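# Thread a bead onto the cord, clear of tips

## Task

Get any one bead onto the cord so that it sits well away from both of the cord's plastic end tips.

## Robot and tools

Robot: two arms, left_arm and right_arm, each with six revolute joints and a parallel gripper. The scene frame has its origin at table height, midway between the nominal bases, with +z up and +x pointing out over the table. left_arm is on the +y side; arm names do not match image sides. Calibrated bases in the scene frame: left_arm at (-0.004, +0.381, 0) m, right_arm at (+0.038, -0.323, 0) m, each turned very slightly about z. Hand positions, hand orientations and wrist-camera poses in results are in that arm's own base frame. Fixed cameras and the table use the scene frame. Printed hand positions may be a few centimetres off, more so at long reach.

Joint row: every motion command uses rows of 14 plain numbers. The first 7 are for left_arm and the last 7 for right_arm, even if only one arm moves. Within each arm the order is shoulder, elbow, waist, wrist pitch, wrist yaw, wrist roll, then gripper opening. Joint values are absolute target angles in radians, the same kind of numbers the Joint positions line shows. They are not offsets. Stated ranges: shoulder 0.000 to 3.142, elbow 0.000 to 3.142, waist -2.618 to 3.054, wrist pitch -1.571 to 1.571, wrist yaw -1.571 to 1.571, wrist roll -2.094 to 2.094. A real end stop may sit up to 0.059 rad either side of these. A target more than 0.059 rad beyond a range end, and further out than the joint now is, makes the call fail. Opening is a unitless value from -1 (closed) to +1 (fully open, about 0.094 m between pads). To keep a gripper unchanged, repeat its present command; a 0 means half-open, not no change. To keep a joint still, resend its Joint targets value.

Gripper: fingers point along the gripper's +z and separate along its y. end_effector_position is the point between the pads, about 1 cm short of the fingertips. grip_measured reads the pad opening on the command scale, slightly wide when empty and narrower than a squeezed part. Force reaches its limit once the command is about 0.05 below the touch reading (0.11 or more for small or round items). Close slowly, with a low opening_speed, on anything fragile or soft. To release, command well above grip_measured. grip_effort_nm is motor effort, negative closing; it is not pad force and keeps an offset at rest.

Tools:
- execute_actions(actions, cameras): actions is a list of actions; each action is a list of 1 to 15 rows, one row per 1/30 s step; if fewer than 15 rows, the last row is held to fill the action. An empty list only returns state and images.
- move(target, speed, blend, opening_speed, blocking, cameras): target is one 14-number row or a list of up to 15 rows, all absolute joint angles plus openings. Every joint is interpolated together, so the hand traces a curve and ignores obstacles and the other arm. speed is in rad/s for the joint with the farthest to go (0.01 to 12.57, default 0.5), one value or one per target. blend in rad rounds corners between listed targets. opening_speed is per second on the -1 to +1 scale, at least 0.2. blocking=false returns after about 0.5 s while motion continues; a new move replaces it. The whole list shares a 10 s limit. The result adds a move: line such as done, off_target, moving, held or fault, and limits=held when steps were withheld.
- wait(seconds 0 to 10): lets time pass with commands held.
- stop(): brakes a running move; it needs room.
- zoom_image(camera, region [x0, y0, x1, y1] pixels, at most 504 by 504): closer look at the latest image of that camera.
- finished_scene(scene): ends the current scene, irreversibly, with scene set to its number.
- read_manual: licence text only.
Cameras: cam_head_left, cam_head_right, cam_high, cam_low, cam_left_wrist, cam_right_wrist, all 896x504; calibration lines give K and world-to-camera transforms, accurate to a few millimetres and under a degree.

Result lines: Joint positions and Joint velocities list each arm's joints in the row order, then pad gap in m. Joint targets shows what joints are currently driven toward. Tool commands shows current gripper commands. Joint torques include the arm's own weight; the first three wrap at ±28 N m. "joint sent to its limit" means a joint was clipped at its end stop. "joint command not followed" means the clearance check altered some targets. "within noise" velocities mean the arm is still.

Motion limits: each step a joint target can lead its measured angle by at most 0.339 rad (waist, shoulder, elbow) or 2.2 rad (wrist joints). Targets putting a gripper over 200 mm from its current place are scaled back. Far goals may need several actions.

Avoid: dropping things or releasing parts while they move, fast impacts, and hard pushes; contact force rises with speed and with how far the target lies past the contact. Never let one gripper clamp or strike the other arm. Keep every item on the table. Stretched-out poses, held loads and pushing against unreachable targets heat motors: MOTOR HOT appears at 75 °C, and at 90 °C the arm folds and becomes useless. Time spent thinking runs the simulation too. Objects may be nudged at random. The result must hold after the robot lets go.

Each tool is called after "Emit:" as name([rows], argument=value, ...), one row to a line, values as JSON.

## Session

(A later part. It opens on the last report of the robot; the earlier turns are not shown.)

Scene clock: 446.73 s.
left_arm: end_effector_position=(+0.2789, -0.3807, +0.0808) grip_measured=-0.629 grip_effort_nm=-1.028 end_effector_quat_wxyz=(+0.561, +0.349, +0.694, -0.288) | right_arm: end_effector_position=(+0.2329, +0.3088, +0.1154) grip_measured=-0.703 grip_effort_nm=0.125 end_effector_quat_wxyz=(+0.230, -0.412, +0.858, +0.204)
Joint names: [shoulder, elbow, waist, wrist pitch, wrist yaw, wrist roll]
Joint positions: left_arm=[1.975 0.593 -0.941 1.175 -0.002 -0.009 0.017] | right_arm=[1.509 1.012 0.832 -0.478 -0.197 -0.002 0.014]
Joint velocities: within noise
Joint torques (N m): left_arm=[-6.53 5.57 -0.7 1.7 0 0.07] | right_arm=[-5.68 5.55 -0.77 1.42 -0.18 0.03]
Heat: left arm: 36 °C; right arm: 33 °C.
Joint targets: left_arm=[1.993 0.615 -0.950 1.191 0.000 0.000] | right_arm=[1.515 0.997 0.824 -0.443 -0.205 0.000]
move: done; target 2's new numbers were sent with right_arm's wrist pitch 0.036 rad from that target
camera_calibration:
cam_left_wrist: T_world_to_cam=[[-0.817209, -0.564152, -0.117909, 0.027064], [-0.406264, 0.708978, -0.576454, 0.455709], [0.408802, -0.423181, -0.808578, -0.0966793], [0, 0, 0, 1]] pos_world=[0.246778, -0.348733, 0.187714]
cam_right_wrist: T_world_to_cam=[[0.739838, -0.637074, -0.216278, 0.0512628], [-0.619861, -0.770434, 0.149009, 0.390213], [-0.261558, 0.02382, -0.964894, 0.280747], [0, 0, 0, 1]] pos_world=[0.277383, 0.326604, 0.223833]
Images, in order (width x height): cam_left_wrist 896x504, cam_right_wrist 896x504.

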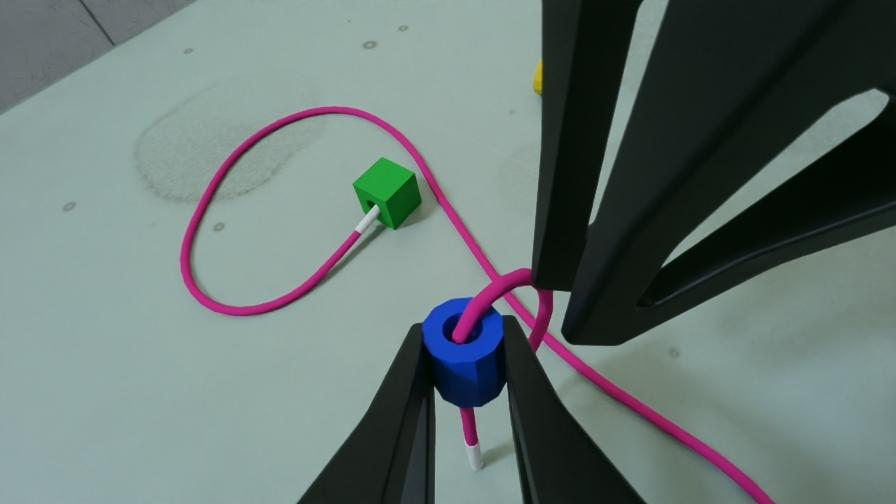

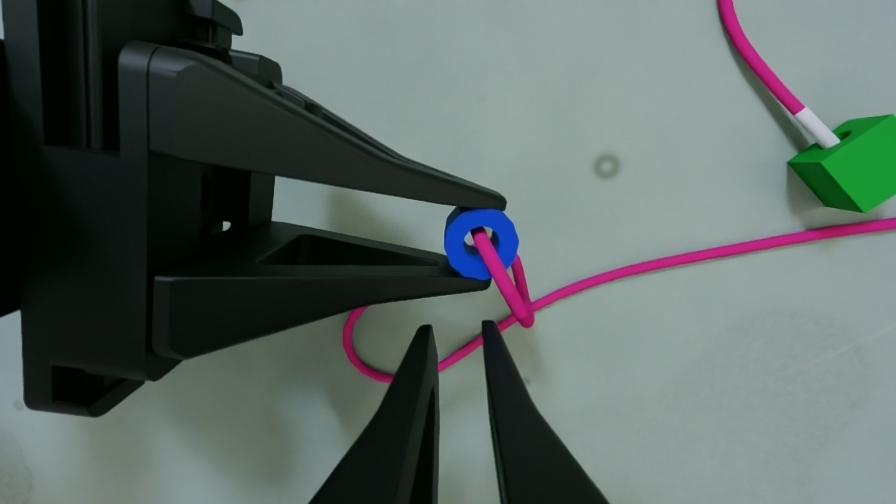

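Emit:
move([
  [1.993, 0.615, -0.95, 1.191, 0.0, 0.0, -0.75, 1.52, 1.20, 0.60, -0.70, 0.0, 0.0, -0.7],
  [2.000, 0.6675, -0.95, 0.902, 0.0, 0.0, -0.75, 1.50, 1.45, 0.30, -0.95, 0.0, 0.0, -0.7],
], speed=[0.5, 0.4], blend=[0.05, 0.0], cameras=["cam_left_wrist", "cam_right_wrist"])

Scene clock: 455.87 s.
left_arm: end_effector_position=(+0.2743, -0.3745, +0.0277) grip_measured=-0.629 grip_effort_nm=-1.028 end_effector_quat_wxyz=(+0.473, +0.382, +0.756, -0.241) | right_arm: end_effector_position=(+0.3609, +0.1142, +0.2010) grip_measured=-0.703 grip_effort_nm=0.120 end_effector_quat_wxyz=(+0.255, -0.147, +0.955, +0.041)
Joint names: [shoulder, elbow, waist, wrist pitch, wrist yaw, wrist roll]
Joint positions: left_arm=[1.982 0.644 -0.941 0.887 -0.002 -0.005 0.017] | right_arm=[1.514 1.41 0.301 -0.945 -0.006 -0.002 0.014]
Joint velocities: within noise
Joint torques (N m): left_arm=[-6.78 5.76 -0.69 1.64 0 0.02] | right_arm=[-7.28 9.78 -0.06 0.94 0.05 0.04]
Heat: left arm: 36 °C; right arm: 32 °C.
Joint targets: left_arm=[2.000 0.668 -0.950 0.902 0.000 0.000] | right_arm=[1.500 1.450 0.300 -0.950 0.000 0.000]
move: off_target (right_arm); right_arm: the elbow is farthest, 0.040 rad from its target
camera_calibration:
cam_left_wrist: T_world_to_cam=[[-0.834065, -0.540281, -0.111498, 0.0339769], [-0.471889, 0.803418, -0.363098, 0.466274], [0.285755, -0.250233, -0.925056, -0.0333397], [0, 0, 0, 1]] pos_world=[0.257896, -0.364598, 0.14225]
cam_right_wrist: T_world_to_cam=[[0.216018, -0.974896, -0.0539814, 0.0461269], [-0.94947, -0.222634, 0.221226, 0.348755], [-0.22769, 0.00346477, -0.973727, 0.393411], [0, 0, 0, 1]] pos_world=[0.410744, 0.121251, 0.308411]
Images, in order (width x height): cam_left_wrist 896x504, cam_right_wrist 896x504.

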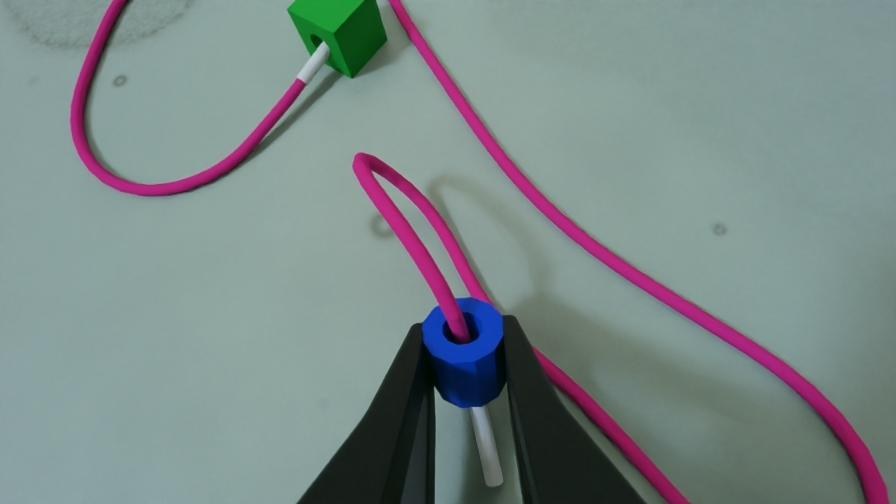

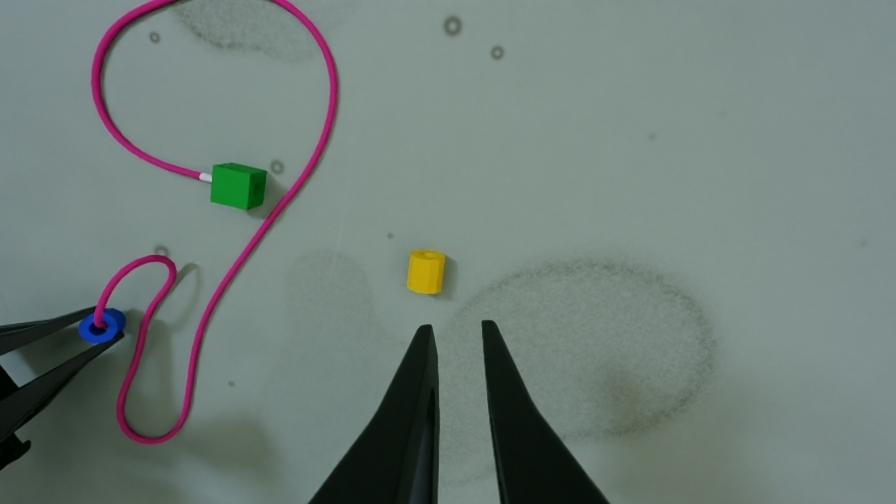

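Emit:
move(target=[2.000, 0.6675, -0.95, 0.902, 0.0, 0.0, -0.75, 2.09, 1.774, 0.70, -1.119, -0.255, 1.16, -0.1], speed=0.7, cameras=["cam_right_wrist", "cam_left_wrist"])

Scene clock: 577.60 s.
left_arm: end_effector_position=(+0.2743, -0.3745, +0.0276) grip_measured=-0.629 grip_effort_nm=-1.028 end_effector_quat_wxyz=(+0.473, +0.382, +0.756, -0.241) | right_arm: end_effector_position=(+0.2992, +0.3112, +0.0813) grip_measured=-0.103 grip_effort_nm=0.125 end_effector_quat_wxyz=(-0.063, +0.215, +0.967, +0.124)
Joint names: [shoulder, elbow, waist, wrist pitch, wrist yaw, wrist roll]
Joint positions: left_arm=[1.982 0.645 -0.941 0.886 -0.002 -0.005 0.017] | right_arm=[2.08 1.733 0.7 -1.1 -0.251 1.153 0.042]
Joint velocities: within noise
Joint torques (N m): left_arm=[-6.76 5.74 -0.69 1.63 0 0.04] | right_arm=[-10.04 9.26 0.01 0.07 -0.17 0.05]
Heat: left arm: 34 °C; right arm: 31 °C.
Joint targets: left_arm=[2.000 0.668 -0.950 0.902 0.000 0.000] | right_arm=[2.090 1.774 0.700 -1.119 -0.255 1.160]
move: off_target (right_arm); right_arm: the elbow is farthest, 0.041 rad from its target
camera_calibration:
cam_left_wrist: T_world_to_cam=[[-0.834154, -0.540085, -0.111785, 0.03413], [-0.471844, 0.803764, -0.362391, 0.466379], [0.28557, -0.249544, -0.925298, -0.0331531], [0, 0, 0, 1]] pos_world=[0.257996, -0.364699, 0.14215]
cam_right_wrist: T_world_to_cam=[[-0.51941, -0.832221, -0.193961, 0.431974], [-0.580935, 0.177436, 0.794374, 0.0791984], [-0.62668, 0.525285, -0.575629, 0.186708], [0, 0, 0, 1]] pos_world=[0.387387, 0.247371, 0.128347]
Images, in order (width x height): cam_left_wrist 896x504, cam_right_wrist 896x504.

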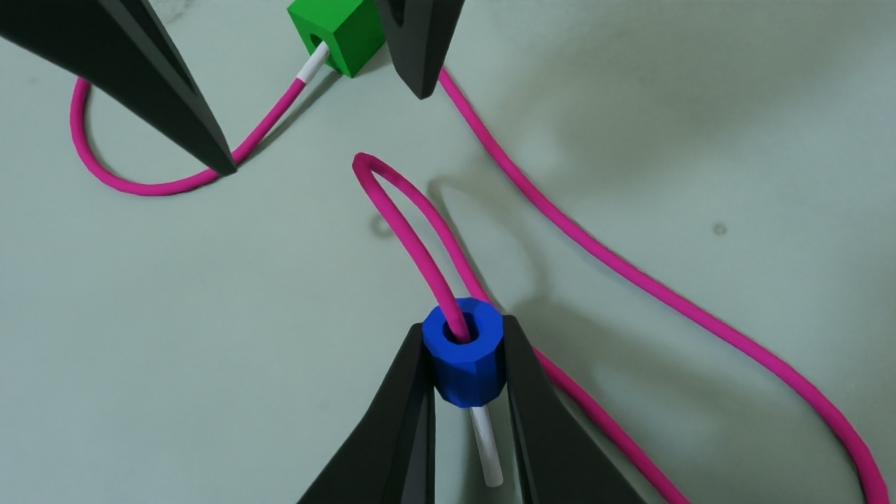

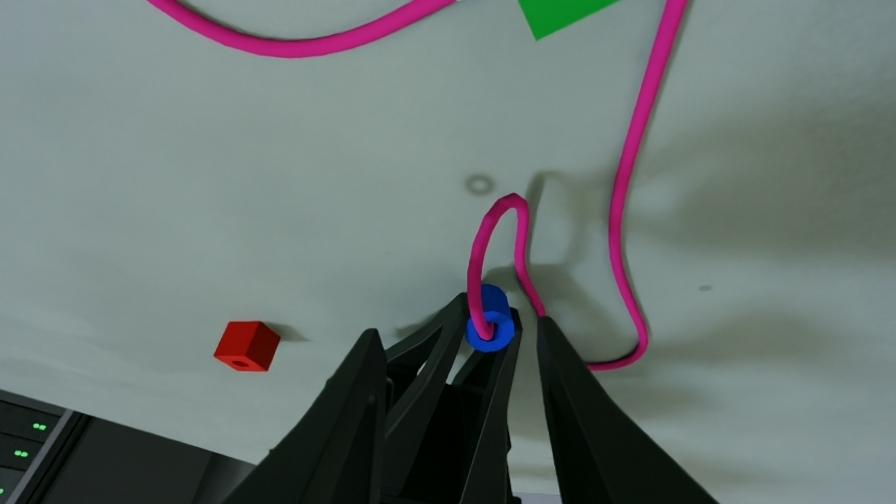

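Emit:
move(target=[2.000, 0.6675, -0.95, 0.902, 0.0, 0.0, -0.75, 2.092, 1.552, 0.697, -0.907, -0.255, 1.16, -0.1], speed=0.3, cameras=["cam_right_wrist", "cam_left_wrist"])

Scene clock: 618.77 s.
left_arm: end_effector_position=(+0.2743, -0.3745, +0.0276) grip_measured=-0.629 grip_effort_nm=-1.023 end_effector_quat_wxyz=(+0.473, +0.382, +0.756, -0.241) | right_arm: end_effector_position=(+0.2946, +0.3075, +0.0402) grip_measured=-0.103 grip_effort_nm=0.120 end_effector_quat_wxyz=(-0.061, +0.215, +0.966, +0.128)
Joint names: [shoulder, elbow, waist, wrist pitch, wrist yaw, wrist roll]
Joint positions: left_arm=[1.982 0.645 -0.941 0.886 -0.002 -0.005 0.017] | right_arm=[2.08 1.566 0.7 -0.925 -0.252 1.154 0.042]
Joint velocities: within noise
Joint torques (N m): left_arm=[-6.78 5.75 -0.7 1.63 0 0.03] | right_arm=[-9.72 4.9 -0.18 0.45 -0.17 0.06]
Heat: left arm: 33 °C; right arm: 32 °C.
Joint targets: left_arm=[2.000 0.668 -0.950 0.902 0.000 0.000] | right_arm=[2.092 1.552 0.697 -0.907 -0.255 1.160]
move: done
camera_calibration:
cam_left_wrist: T_world_to_cam=[[-0.834154, -0.540085, -0.111785, 0.03413], [-0.471844, 0.803764, -0.362391, 0.466379], [0.28557, -0.249544, -0.925298, -0.0331531], [0, 0, 0, 1]] pos_world=[0.257996, -0.364699, 0.14215]
cam_right_wrist: T_world_to_cam=[[-0.519044, -0.830482, -0.202221, 0.418385], [-0.58525, 0.172874, 0.792211, 0.112485], [-0.622958, 0.529542, -0.575768, 0.159687], [0, 0, 0, 1]] pos_world=[0.382471, 0.243454, 0.087437]
Images, in order (width x height): cam_left_wrist 896x504, cam_right_wrist 896x504.

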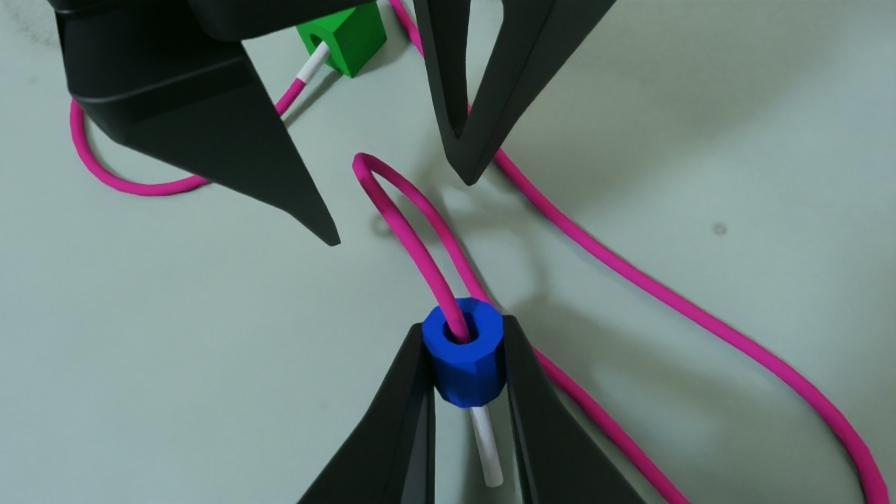

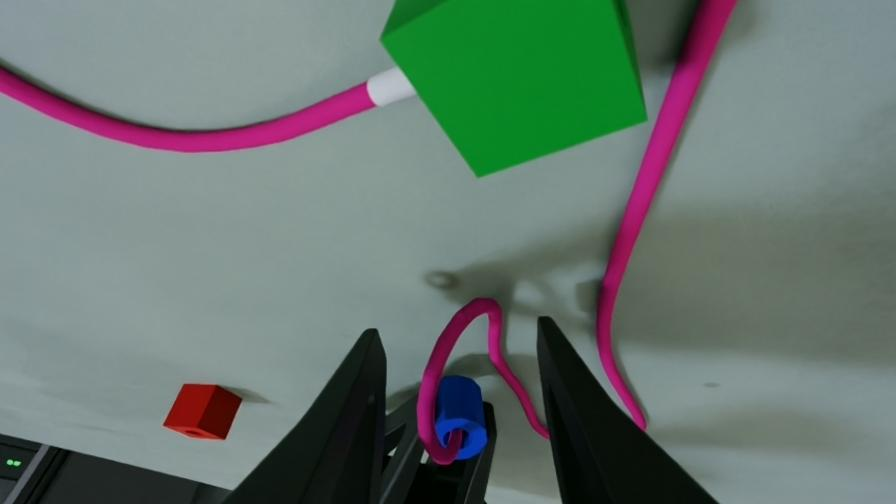

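Emit:
move(target=[2.000, 0.6675, -0.95, 0.902, 0.0, 0.0, -0.75, 2.092, 1.552, 0.697, -0.907, -0.255, 1.16, -1.0], opening_speed=0.9, cameras=["cam_right_wrist", "cam_left_wrist"])

Scene clock: 629.60 s.
left_arm: end_effector_position=(+0.2743, -0.3745, +0.0276) grip_measured=-0.629 grip_effort_nm=-1.028 end_effector_quat_wxyz=(+0.473, +0.382, +0.756, -0.241) | right_arm: end_effector_position=(+0.2947, +0.3078, +0.0403) grip_measured=-0.938 grip_effort_nm=-1.038 end_effector_quat_wxyz=(-0.061, +0.215, +0.966, +0.128)
Joint names: [shoulder, elbow, waist, wrist pitch, wrist yaw, wrist roll]
Joint positions: left_arm=[1.982 0.645 -0.941 0.886 -0.002 -0.005 0.017] | right_arm=[2.08 1.566 0.7 -0.923 -0.253 1.154 0.003]
Joint velocities: within noise
Joint torques (N m): left_arm=[-6.76 5.74 -0.7 1.62 0 0.03] | right_arm=[-9.7 4.89 -0.27 0.43 -0.18 0.07]
Heat: left arm: 33 °C; right arm: 32 °C.
Joint targets: left_arm=[2.000 0.668 -0.950 0.902 0.000 0.000] | right_arm=[2.092 1.552 0.697 -0.907 -0.255 1.160]
move: done
camera_calibration:
cam_left_wrist: T_world_to_cam=[[-0.834154, -0.540085, -0.111785, 0.03413], [-0.471844, 0.803764, -0.362391, 0.466379], [0.28557, -0.249544, -0.925298, -0.0331531], [0, 0, 0, 1]] pos_world=[0.257996, -0.364699, 0.14215]
cam_right_wrist: T_world_to_cam=[[-0.518899, -0.830288, -0.203385, 0.418515], [-0.5857, 0.172019, 0.792064, 0.112921], [-0.622655, 0.530123, -0.575561, 0.159421], [0, 0, 0, 1]] pos_world=[0.382569, 0.243551, 0.0874351]
Images, in order (width x height): cam_left_wrist 896x504, cam_right_wrist 896x504.

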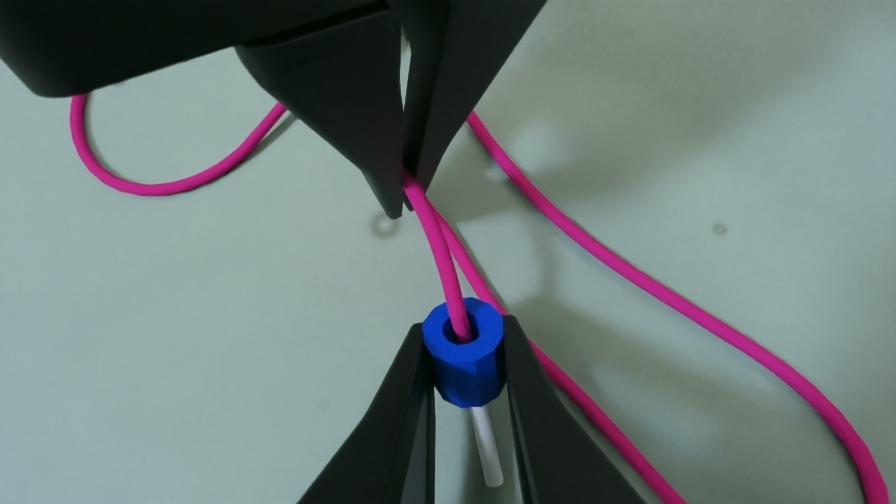

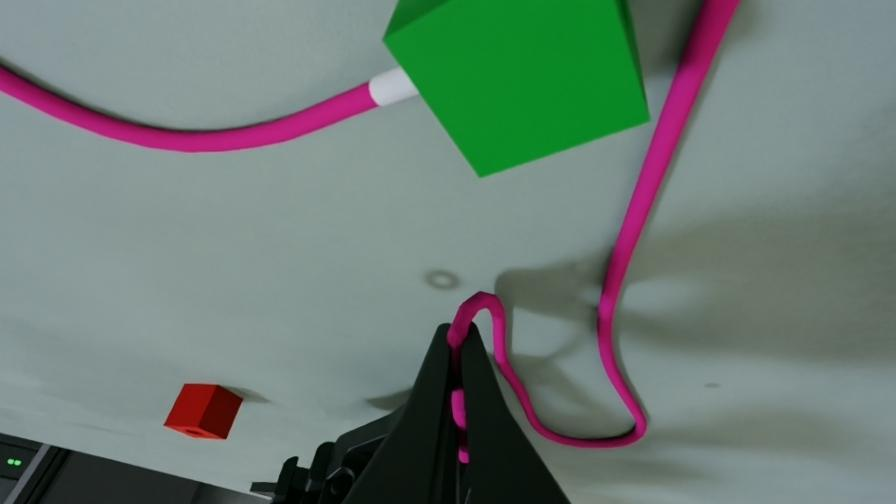

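Emit:
move(target=[1.990, 0.593, -0.95, 1.238, 0.0, 0.0, -0.75, 1.953, 1.852, 0.675, -1.285, -0.405, 1.16, -1.0], speed=0.25, cameras=["cam_right_wrist", "cam_left_wrist", "cam_low"])

Scene clock: 700.33 s.
left_arm: end_effector_position=(+0.2801, -0.3826, +0.0847) grip_measured=-0.629 grip_effort_nm=-1.028 end_effector_quat_wxyz=(+0.568, +0.347, +0.687, -0.290) | right_arm: end_effector_position=(+0.2734, +0.3128, +0.1416) grip_measured=-0.938 grip_effort_nm=-1.057 end_effector_quat_wxyz=(-0.119, +0.216, +0.954, +0.168)
Joint names: [shoulder, elbow, waist, wrist pitch, wrist yaw, wrist roll]
Joint positions: left_arm=[1.982 0.598 -0.941 1.198 -0.002 -0.005 0.017] | right_arm=[1.995 1.814 0.683 -1.265 -0.397 1.154 0.003]
Joint velocities: within noise
Joint torques (N m): left_arm=[-7.45 3.47 -0.7 1.92 0 0.04] | right_arm=[-13.42 8.94 -0.69 0.07 -0.31 0.06]
Heat: left arm: 33 °C; right arm: 33 °C.
Joint targets: left_arm=[1.990 0.593 -0.950 1.238 0.000 0.000] | right_arm=[1.953 1.852 0.675 -1.285 -0.405 1.160]
move: off_target (left_arm, right_arm); left_arm: the wrist pitch is farthest, 0.040 rad from its target; right_arm: the shoulder is farthest, 0.042 rad from its target
camera_calibration:
cam_left_wrist: T_world_to_cam=[[-0.816084, -0.564912, -0.121987, 0.0272349], [-0.396787, 0.701136, -0.592425, 0.455485], [0.420198, -0.435066, -0.796336, -0.103545], [0, 0, 0, 1]] pos_world=[0.246466, -0.34902, 0.190706]
cam_right_wrist: T_world_to_cam=[[-0.538904, -0.808099, -0.23782, 0.435701], [-0.505552, 0.0844439, 0.858654, 0.0153672], [-0.673795, 0.582963, -0.454043, 0.182155], [0, 0, 0, 1]] pos_world=[0.365305, 0.244602, 0.17313]
Images, in order (width x height): cam_low 896x504, cam_left_wrist 896x504, cam_right_wrist 896x504.

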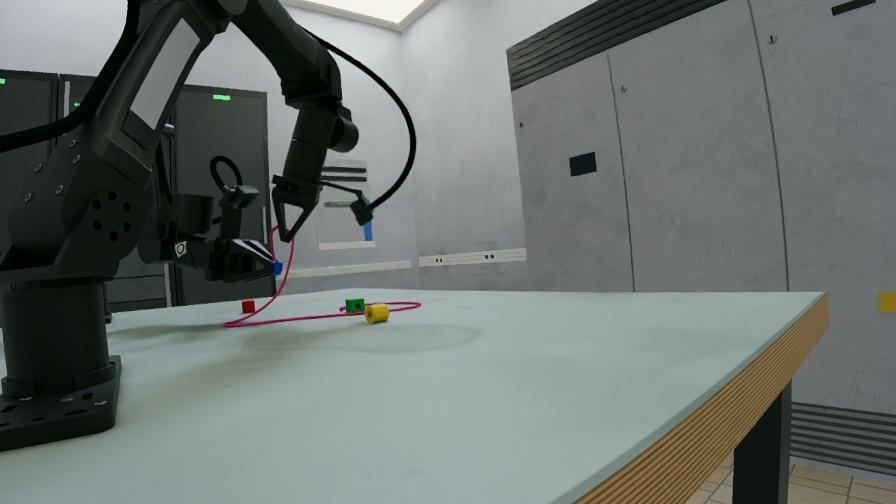

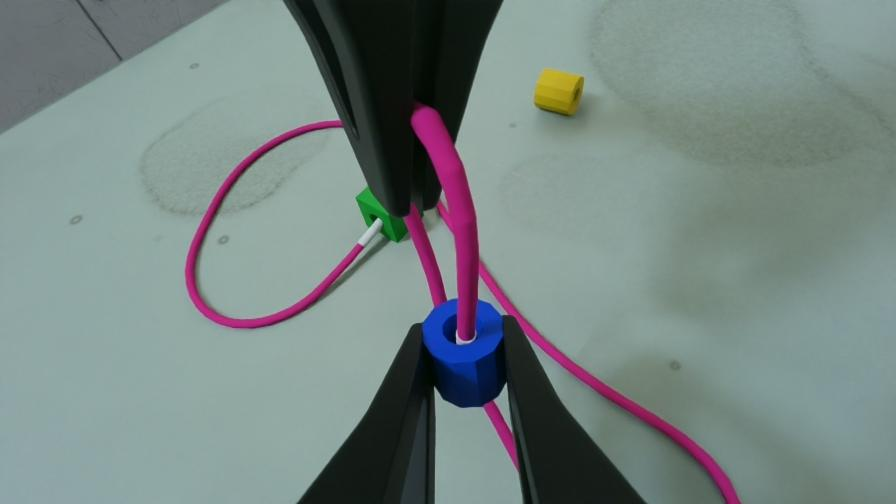

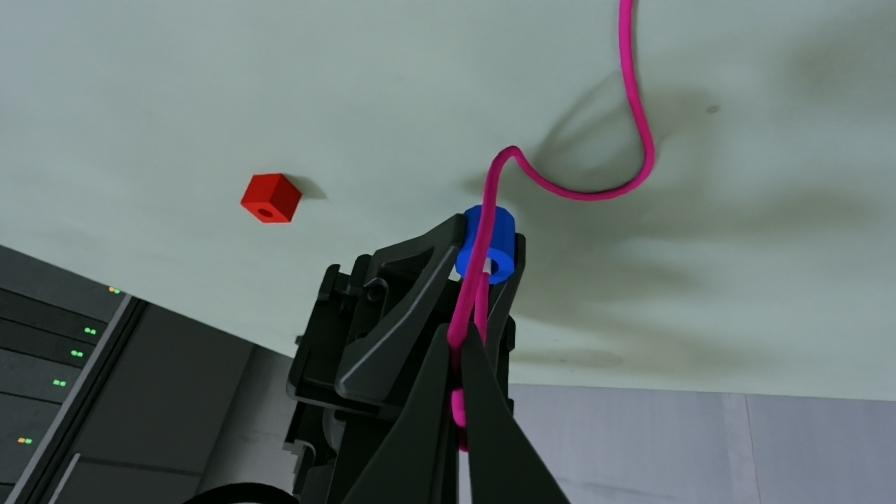

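Emit:
move(target=[1.990, 0.593, -0.95, 1.238, 0.0, 0.0, -0.75, 1.942, 1.684, 0.700, -1.136, -0.405, 1.16, -1.0], speed=0.15, cameras=["cam_right_wrist", "cam_left_wrist"])

Emit:
zoom_image(camera="cam_left_wrist", region=[380, 240, 560, 460])

Scene clock: 774.17 s.
left_arm: end_effector_position=(+0.2801, -0.3826, +0.0849) grip_measured=-0.629 grip_effort_nm=-1.023 end_effector_quat_wxyz=(+0.568, +0.347, +0.687, -0.290) | right_arm: end_effector_position=(+0.2711, +0.3143, +0.1132) grip_measured=-0.938 grip_effort_nm=-1.057 end_effector_quat_wxyz=(-0.120, +0.213, +0.955, +0.168)
Joint names: [shoulder, elbow, waist, wrist pitch, wrist yaw, wrist roll]
Joint positions: left_arm=[1.982 0.598 -0.941 1.199 -0.002 -0.005 0.017] | right_arm=[1.993 1.7 0.69 -1.153 -0.398 1.154 0.003]
Joint velocities: within noise
Joint torques (N m): left_arm=[-7.47 3.48 -0.69 1.91 0 0.04] | right_arm=[-14.23 4.86 0.91 0.42 -0.28 0.05]
Heat: left arm: 36 °C; right arm: 39 °C.
Joint targets: left_arm=[1.990 0.593 -0.950 1.238 0.000 0.000] | right_arm=[1.942 1.684 0.700 -1.136 -0.405 1.160]
move: off_target (left_arm, right_arm); left_arm: the wrist pitch is farthest, 0.039 rad from its target; right_arm: the shoulder is farthest, 0.051 rad from its target
camera_calibration:
cam_left_wrist: T_world_to_cam=[[-0.816004, -0.565022, -0.122015, 0.0271943], [-0.396524, 0.700734, -0.593078, 0.455462], [0.420602, -0.435572, -0.795846, -0.103835], [0, 0, 0, 1]] pos_world=[0.246466, -0.34902, 0.190806]
cam_right_wrist: T_world_to_cam=[[-0.53417, -0.811348, -0.237436, 0.428692], [-0.504951, 0.0809657, 0.859342, 0.0393293], [-0.678002, 0.578928, -0.452941, 0.168981], [0, 0, 0, 1]] pos_world=[0.363423, 0.246807, 0.144528]
Images, in order (width x height): cam_left_wrist 896x504, cam_right_wrist 896x504.

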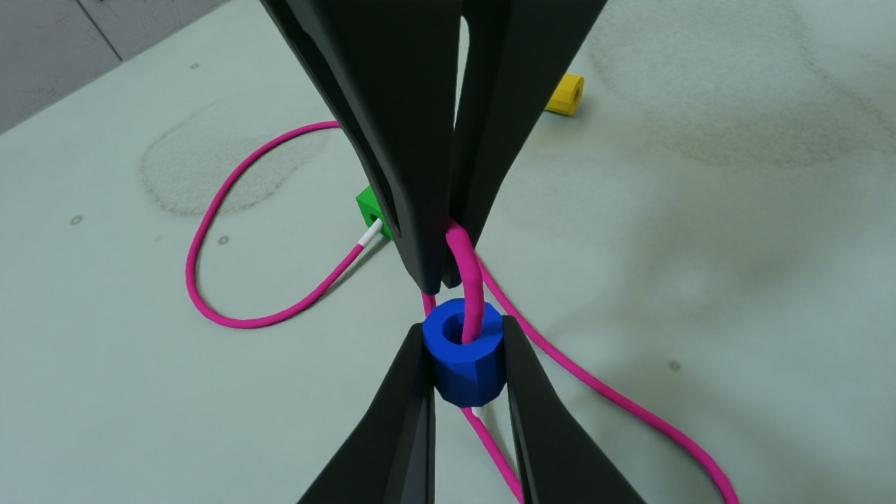

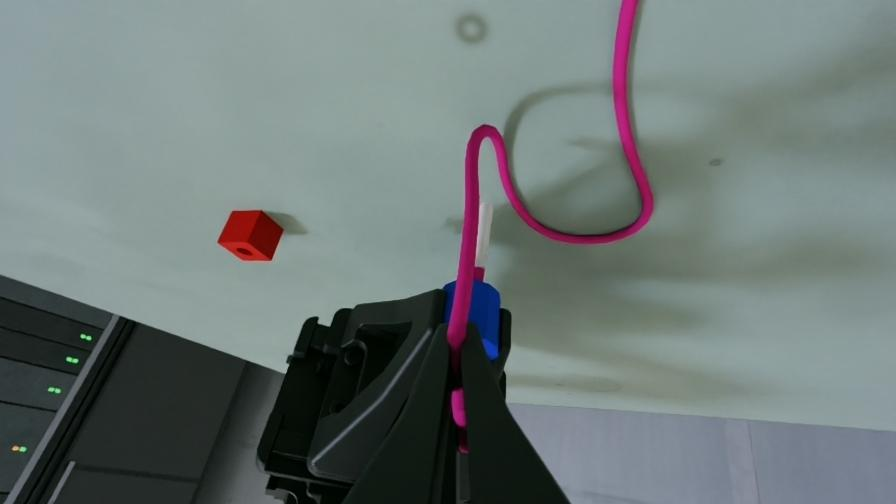

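Scaled by 2.291 from the camera's 896x504 image, which has a finer 1280x720 frame.

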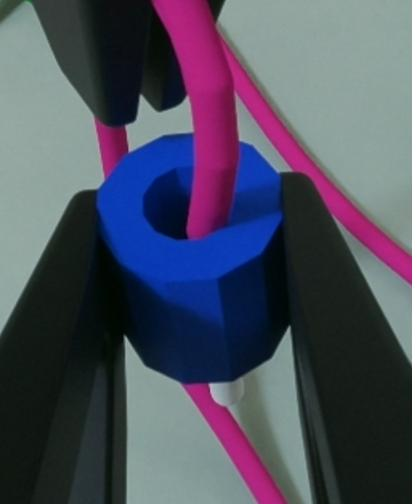

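Emit:
move([
  [2.075, 0.640, -0.95, 1.086, 0.0, 0.0, -0.75, 2.040, 1.515, 0.712, -0.918, -0.405, 1.16, -1.0],
  [2.075, 0.640, -0.95, 1.086, 0.0, 0.0, -0.75, 2.040, 1.515, 0.712, -0.918, -0.405, 1.16, -0.55],
], speed=0.2, opening_speed=0.7, cameras=["cam_right_wrist", "cam_left_wrist", "cam_low"])

Scene clock: 978.43 s.
left_arm: end_effector_position=(+0.2766, -0.3781, +0.0289) grip_measured=-0.629 grip_effort_nm=-1.028 end_effector_quat_wxyz=(+0.505, +0.371, +0.735, -0.259) | right_arm: end_effector_position=(+0.2697, +0.3203, +0.0597) grip_measured=-0.553 grip_effort_nm=0.125 end_effector_quat_wxyz=(-0.117, +0.206, +0.956, +0.173)
Joint names: [shoulder, elbow, waist, wrist pitch, wrist yaw, wrist roll]
Joint positions: left_arm=[2.058 0.623 -0.941 1.071 0 -0.005 0.017] | right_arm=[2.026 1.53 0.703 -0.934 -0.398 1.155 0.021]
Joint velocities: within noise
Joint torques (N m): left_arm=[-6.99 4.83 -0.69 1.66 -0.01 0.03] | right_arm=[-9.16 4.81 0.83 0.44 -0.27 0.08]
Heat: left arm: 37 °C; right arm: 46 °C.
Joint targets: left_arm=[2.075 0.640 -0.950 1.086 0.000 0.000] | right_arm=[2.040 1.515 0.712 -0.918 -0.405 1.160]
move: done
camera_calibration:
cam_left_wrist: T_world_to_cam=[[-0.829107, -0.547016, -0.115564, 0.0302577], [-0.450128, 0.775705, -0.442342, 0.45654], [0.331612, -0.31473, -0.88937, -0.0719625], [0, 0, 0, 1]] pos_world=[0.254452, -0.360238, 0.141442]
cam_right_wrist: T_world_to_cam=[[-0.520984, -0.815525, -0.251981, 0.418636], [-0.515611, 0.0654205, 0.854322, 0.092245], [-0.680236, 0.575012, -0.454577, 0.142397], [0, 0, 0, 1]] pos_world=[0.362529, 0.253494, 0.0914118]
Images, in order (width x height): cam_low 896x504, cam_left_wrist 896x504, cam_right_wrist 896x504.

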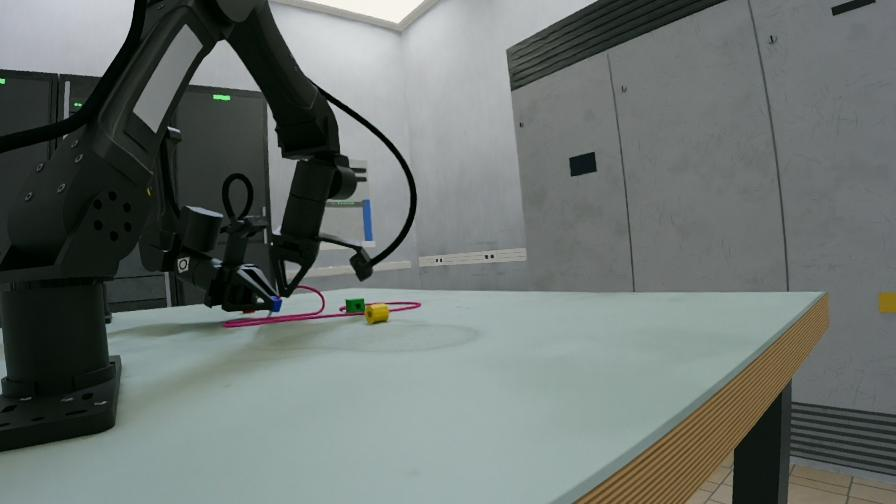

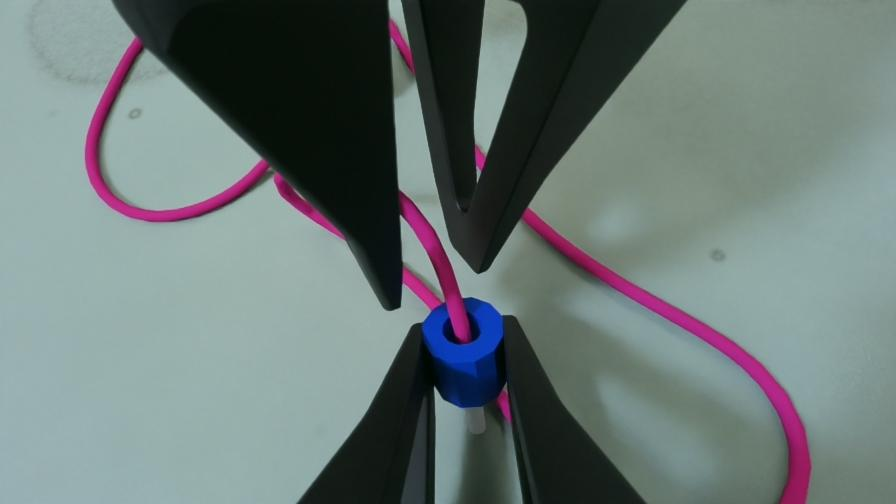

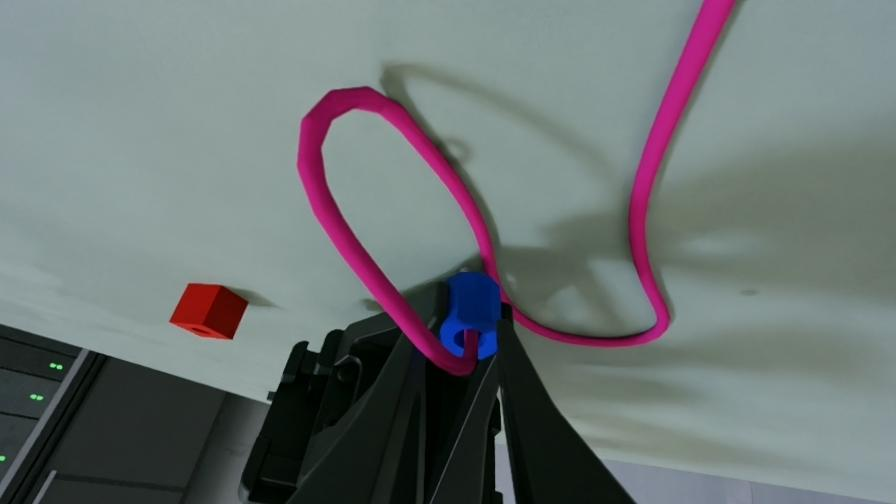

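Emit:
move([
  [2.075, 0.640, -0.95, 1.086, 0.0, 0.0, -0.75, 1.99, 1.80, 0.70, -1.22, -0.39, 1.1, -0.3],
  [2.075, 0.640, -0.95, 1.086, 0.0, 0.0, -0.75, 2.178, 1.963, 0.695, -1.215, -0.205, 0.84, -0.3],
], speed=0.6, cameras=["cam_right_wrist", "cam_left_wrist"])

Scene clock: 1037.00 s.
left_arm: end_effector_position=(+0.2766, -0.3781, +0.0288) grip_measured=-0.629 grip_effort_nm=-1.023 end_effector_quat_wxyz=(+0.505, +0.372, +0.735, -0.258) | right_arm: end_effector_position=(+0.3181, +0.3211, +0.0912) grip_measured=-0.303 grip_effort_nm=0.120 end_effector_quat_wxyz=(-0.034, +0.065, +0.990, +0.119)
Joint names: [shoulder, elbow, waist, wrist pitch, wrist yaw, wrist roll]
Joint positions: left_arm=[2.058 0.623 -0.941 1.071 0 -0.005 0.017] | right_arm=[2.172 1.922 0.703 -1.202 -0.218 0.846 0.033]
Joint velocities: within noise
Joint torques (N m): left_arm=[-7.01 4.83 -0.7 1.65 -0.01 0.03] | right_arm=[-11.03 9.25 -0.66 0.11 0.01 -0.05]
Heat: left arm: 35 °C; right arm: 39 °C.
Joint targets: left_arm=[2.075 0.640 -0.950 1.086 0.000 0.000] | right_arm=[2.178 1.963 0.695 -1.215 -0.205 0.840]
move: off_target (right_arm); right_arm: the elbow is farthest, 0.041 rad from its target
camera_calibration:
cam_left_wrist: T_world_to_cam=[[-0.829118, -0.547003, -0.115545, 0.0302511], [-0.450259, 0.775838, -0.441976, 0.456526], [0.331406, -0.314425, -0.889554, -0.0718631], [0, 0, 0, 1]] pos_world=[0.254452, -0.360238, 0.141342]
cam_right_wrist: T_world_to_cam=[[-0.234906, -0.946512, -0.22121, 0.400757], [-0.679927, -0.00262974, 0.733275, 0.175432], [-0.694636, 0.322657, -0.642941, 0.291828], [0, 0, 0, 1]] pos_world=[0.416135, 0.285623, 0.14764]
Images, in order (width x height): cam_left_wrist 896x504, cam_right_wrist 896x504.

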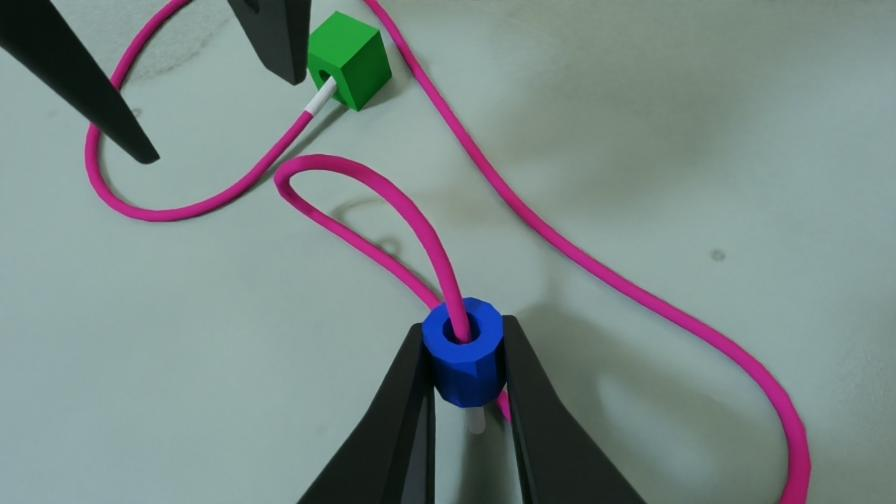

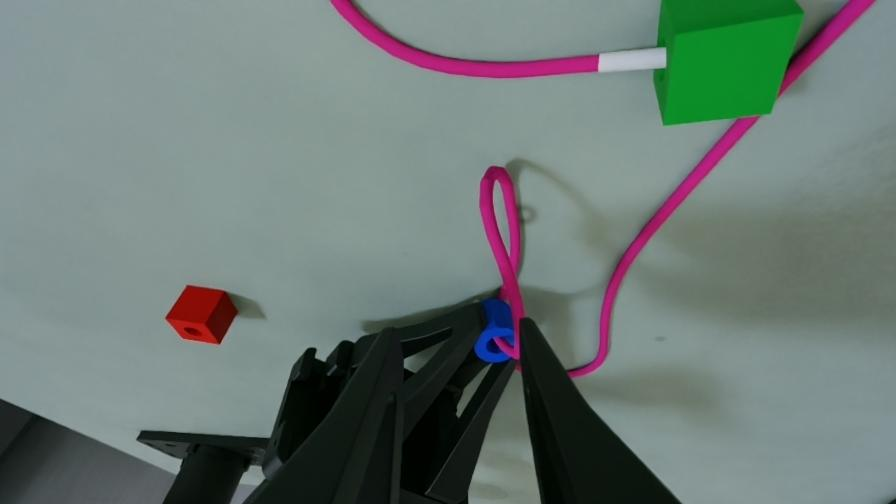

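Emit:
move([
  [2.075, 0.640, -0.95, 1.086, 0.0, 0.0, -0.75, 2.181, 1.713, 0.691, -0.980, -0.205, 0.84, -0.3],
  [2.075, 0.640, -0.95, 1.086, 0.0, 0.0, -0.75, 2.181, 1.713, 0.691, -0.980, -0.205, 0.84, -1.0],
], speed=0.35, opening_speed=0.9, cameras=["cam_right_wrist", "cam_left_wrist"])

Scene clock: 1058.77 s.
left_arm: end_effector_position=(+0.2766, -0.3781, +0.0288) grip_measured=-0.629 grip_effort_nm=-1.033 end_effector_quat_wxyz=(+0.505, +0.372, +0.735, -0.258) | right_arm: end_effector_position=(+0.3153, +0.3185, +0.0423) grip_measured=-0.947 grip_effort_nm=-1.057 end_effector_quat_wxyz=(-0.031, +0.064, +0.990, +0.120)
Joint names: [shoulder, elbow, waist, wrist pitch, wrist yaw, wrist roll]
Joint positions: left_arm=[2.058 0.623 -0.941 1.071 0 -0.005 0.017] | right_arm=[2.172 1.726 0.703 -1 -0.217 0.845 0.003]
Joint velocities: within noise
Joint torques (N m): left_arm=[-6.98 4.86 -0.72 1.66 -0.01 0.03] | right_arm=[-10.81 4.97 -1.03 0.44 -0.02 -0.03]
Heat: left arm: 35 °C; right arm: 41 °C.
Joint targets: left_arm=[2.075 0.640 -0.950 1.086 0.000 0.000] | right_arm=[2.181 1.713 0.691 -0.980 -0.205 0.840]
move: done
camera_calibration:
cam_left_wrist: T_world_to_cam=[[-0.829118, -0.547003, -0.115545, 0.0302511], [-0.450259, 0.775838, -0.441976, 0.456526], [0.331406, -0.314425, -0.889554, -0.0718631], [0, 0, 0, 1]] pos_world=[0.254452, -0.360238, 0.141342]
cam_right_wrist: T_world_to_cam=[[-0.232672, -0.946075, -0.225401, 0.386127], [-0.68403, -0.0055608, 0.729433, 0.211704], [-0.691352, 0.3239, -0.645849, 0.258001], [0, 0, 0, 1]] pos_world=[0.413022, 0.282916, 0.0992395]
Images, in order (width x height): cam_left_wrist 896x504, cam_right_wrist 896x504.

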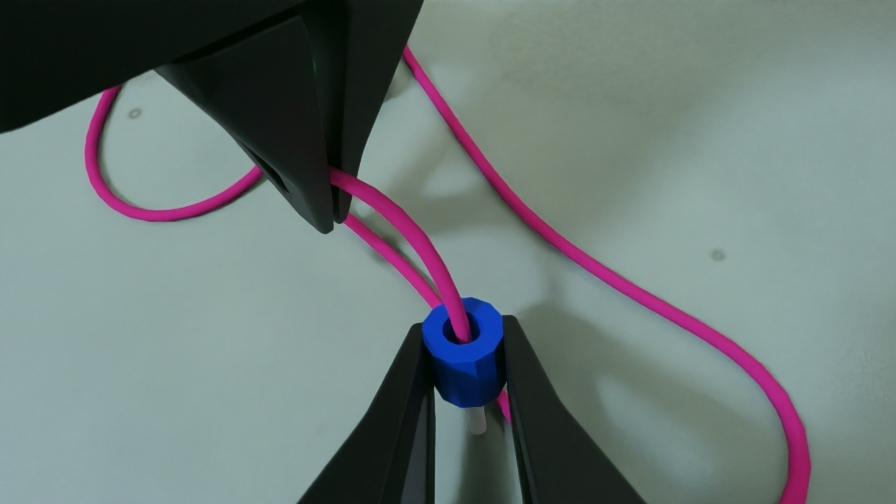

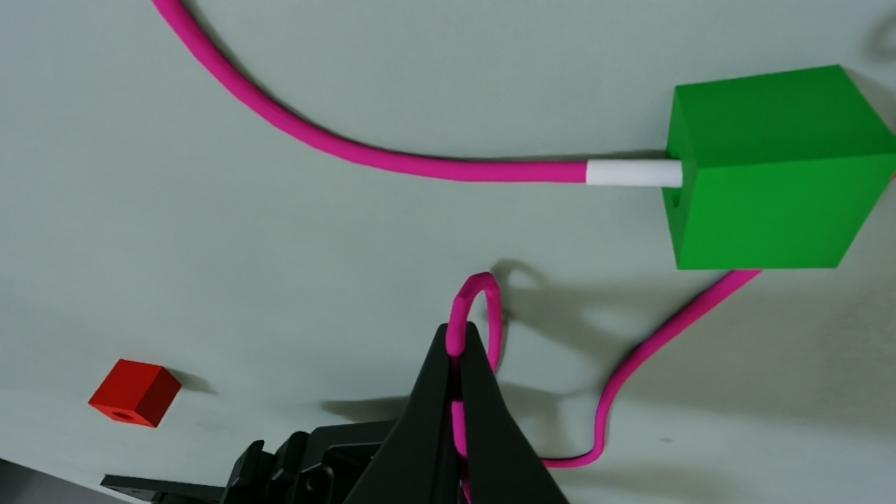

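Emit:
move(target=[1.955, 0.535, -0.95, 1.515, 0.0, 0.0, -0.75, 1.90, 2.07, 0.795, -1.40, -0.21, 0.93, -1.0], speed=0.25, cameras=["cam_right_wrist", "cam_left_wrist"])

Scene clock: 1098.67 s.
left_arm: end_effector_position=(+0.2747, -0.3755, +0.1201) grip_measured=-0.629 grip_effort_nm=-1.028 end_effector_quat_wxyz=(+0.626, +0.320, +0.634, -0.321) | right_arm: end_effector_position=(+0.2686, +0.3260, +0.2152) grip_measured=-0.947 grip_effort_nm=-1.057 end_effector_quat_wxyz=(+0.012, +0.052, +0.983, +0.177)
Joint names: [shoulder, elbow, waist, wrist pitch, wrist yaw, wrist roll]
Joint positions: left_arm=[1.997 0.54 -0.941 1.447 0 -0.005 0.017] | right_arm=[1.935 2.035 0.788 -1.385 -0.217 0.925 0.003]
Joint velocities: within noise
Joint torques (N m): left_arm=[-11.52 3.07 -0.7 2.16 -0.01 0.04] | right_arm=[-12.41 8.65 0.58 0.4 -0.06 0.04]
Heat: left arm: 35 °C; right arm: 41 °C.
Joint targets: left_arm=[1.955 0.535 -0.950 1.515 0.000 0.000] | right_arm=[1.900 2.070 0.795 -1.400 -0.210 0.930]
move: off_target (left_arm); left_arm: the wrist pitch is farthest, 0.068 rad from its target
camera_calibration:
cam_left_wrist: T_world_to_cam=[[-0.803844, -0.581716, -0.124259, 0.0217536], [-0.327172, 0.606834, -0.72437, 0.430692], [0.496782, -0.541627, -0.678121, -0.145311], [0, 0, 0, 1]] pos_world=[0.230585, -0.327408, 0.216145]
cam_right_wrist: T_world_to_cam=[[-0.197571, -0.916241, -0.348523, 0.428751], [-0.749825, -0.0877654, 0.655789, 0.114023], [-0.631449, 0.390896, -0.669681, 0.302143], [0, 0, 0, 1]] pos_world=[0.360994, 0.28474, 0.276994]
Images, in order (width x height): cam_left_wrist 896x504, cam_right_wrist 896x504.

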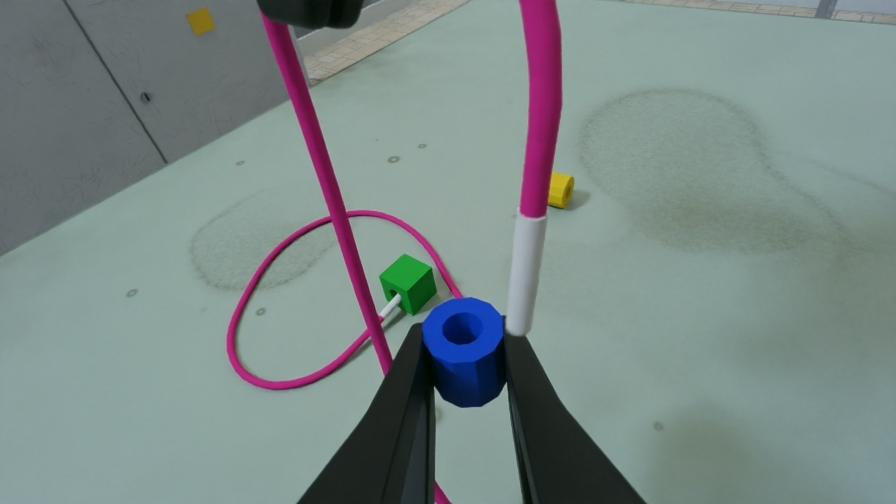

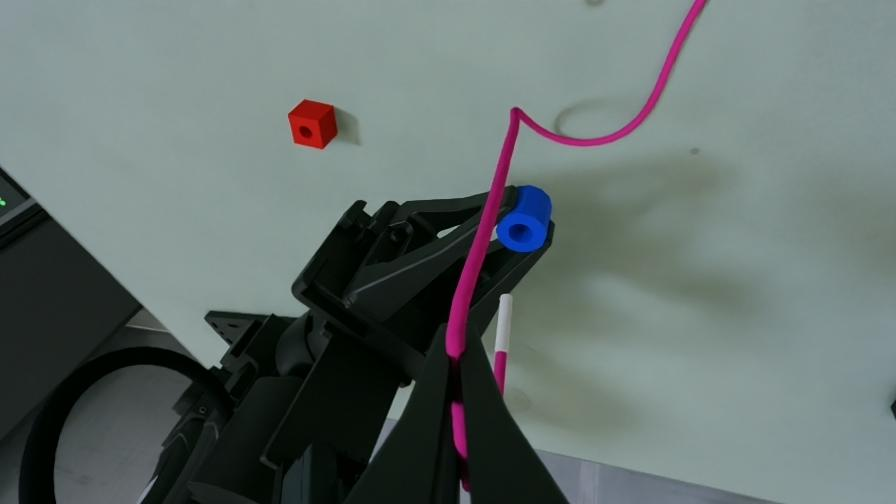

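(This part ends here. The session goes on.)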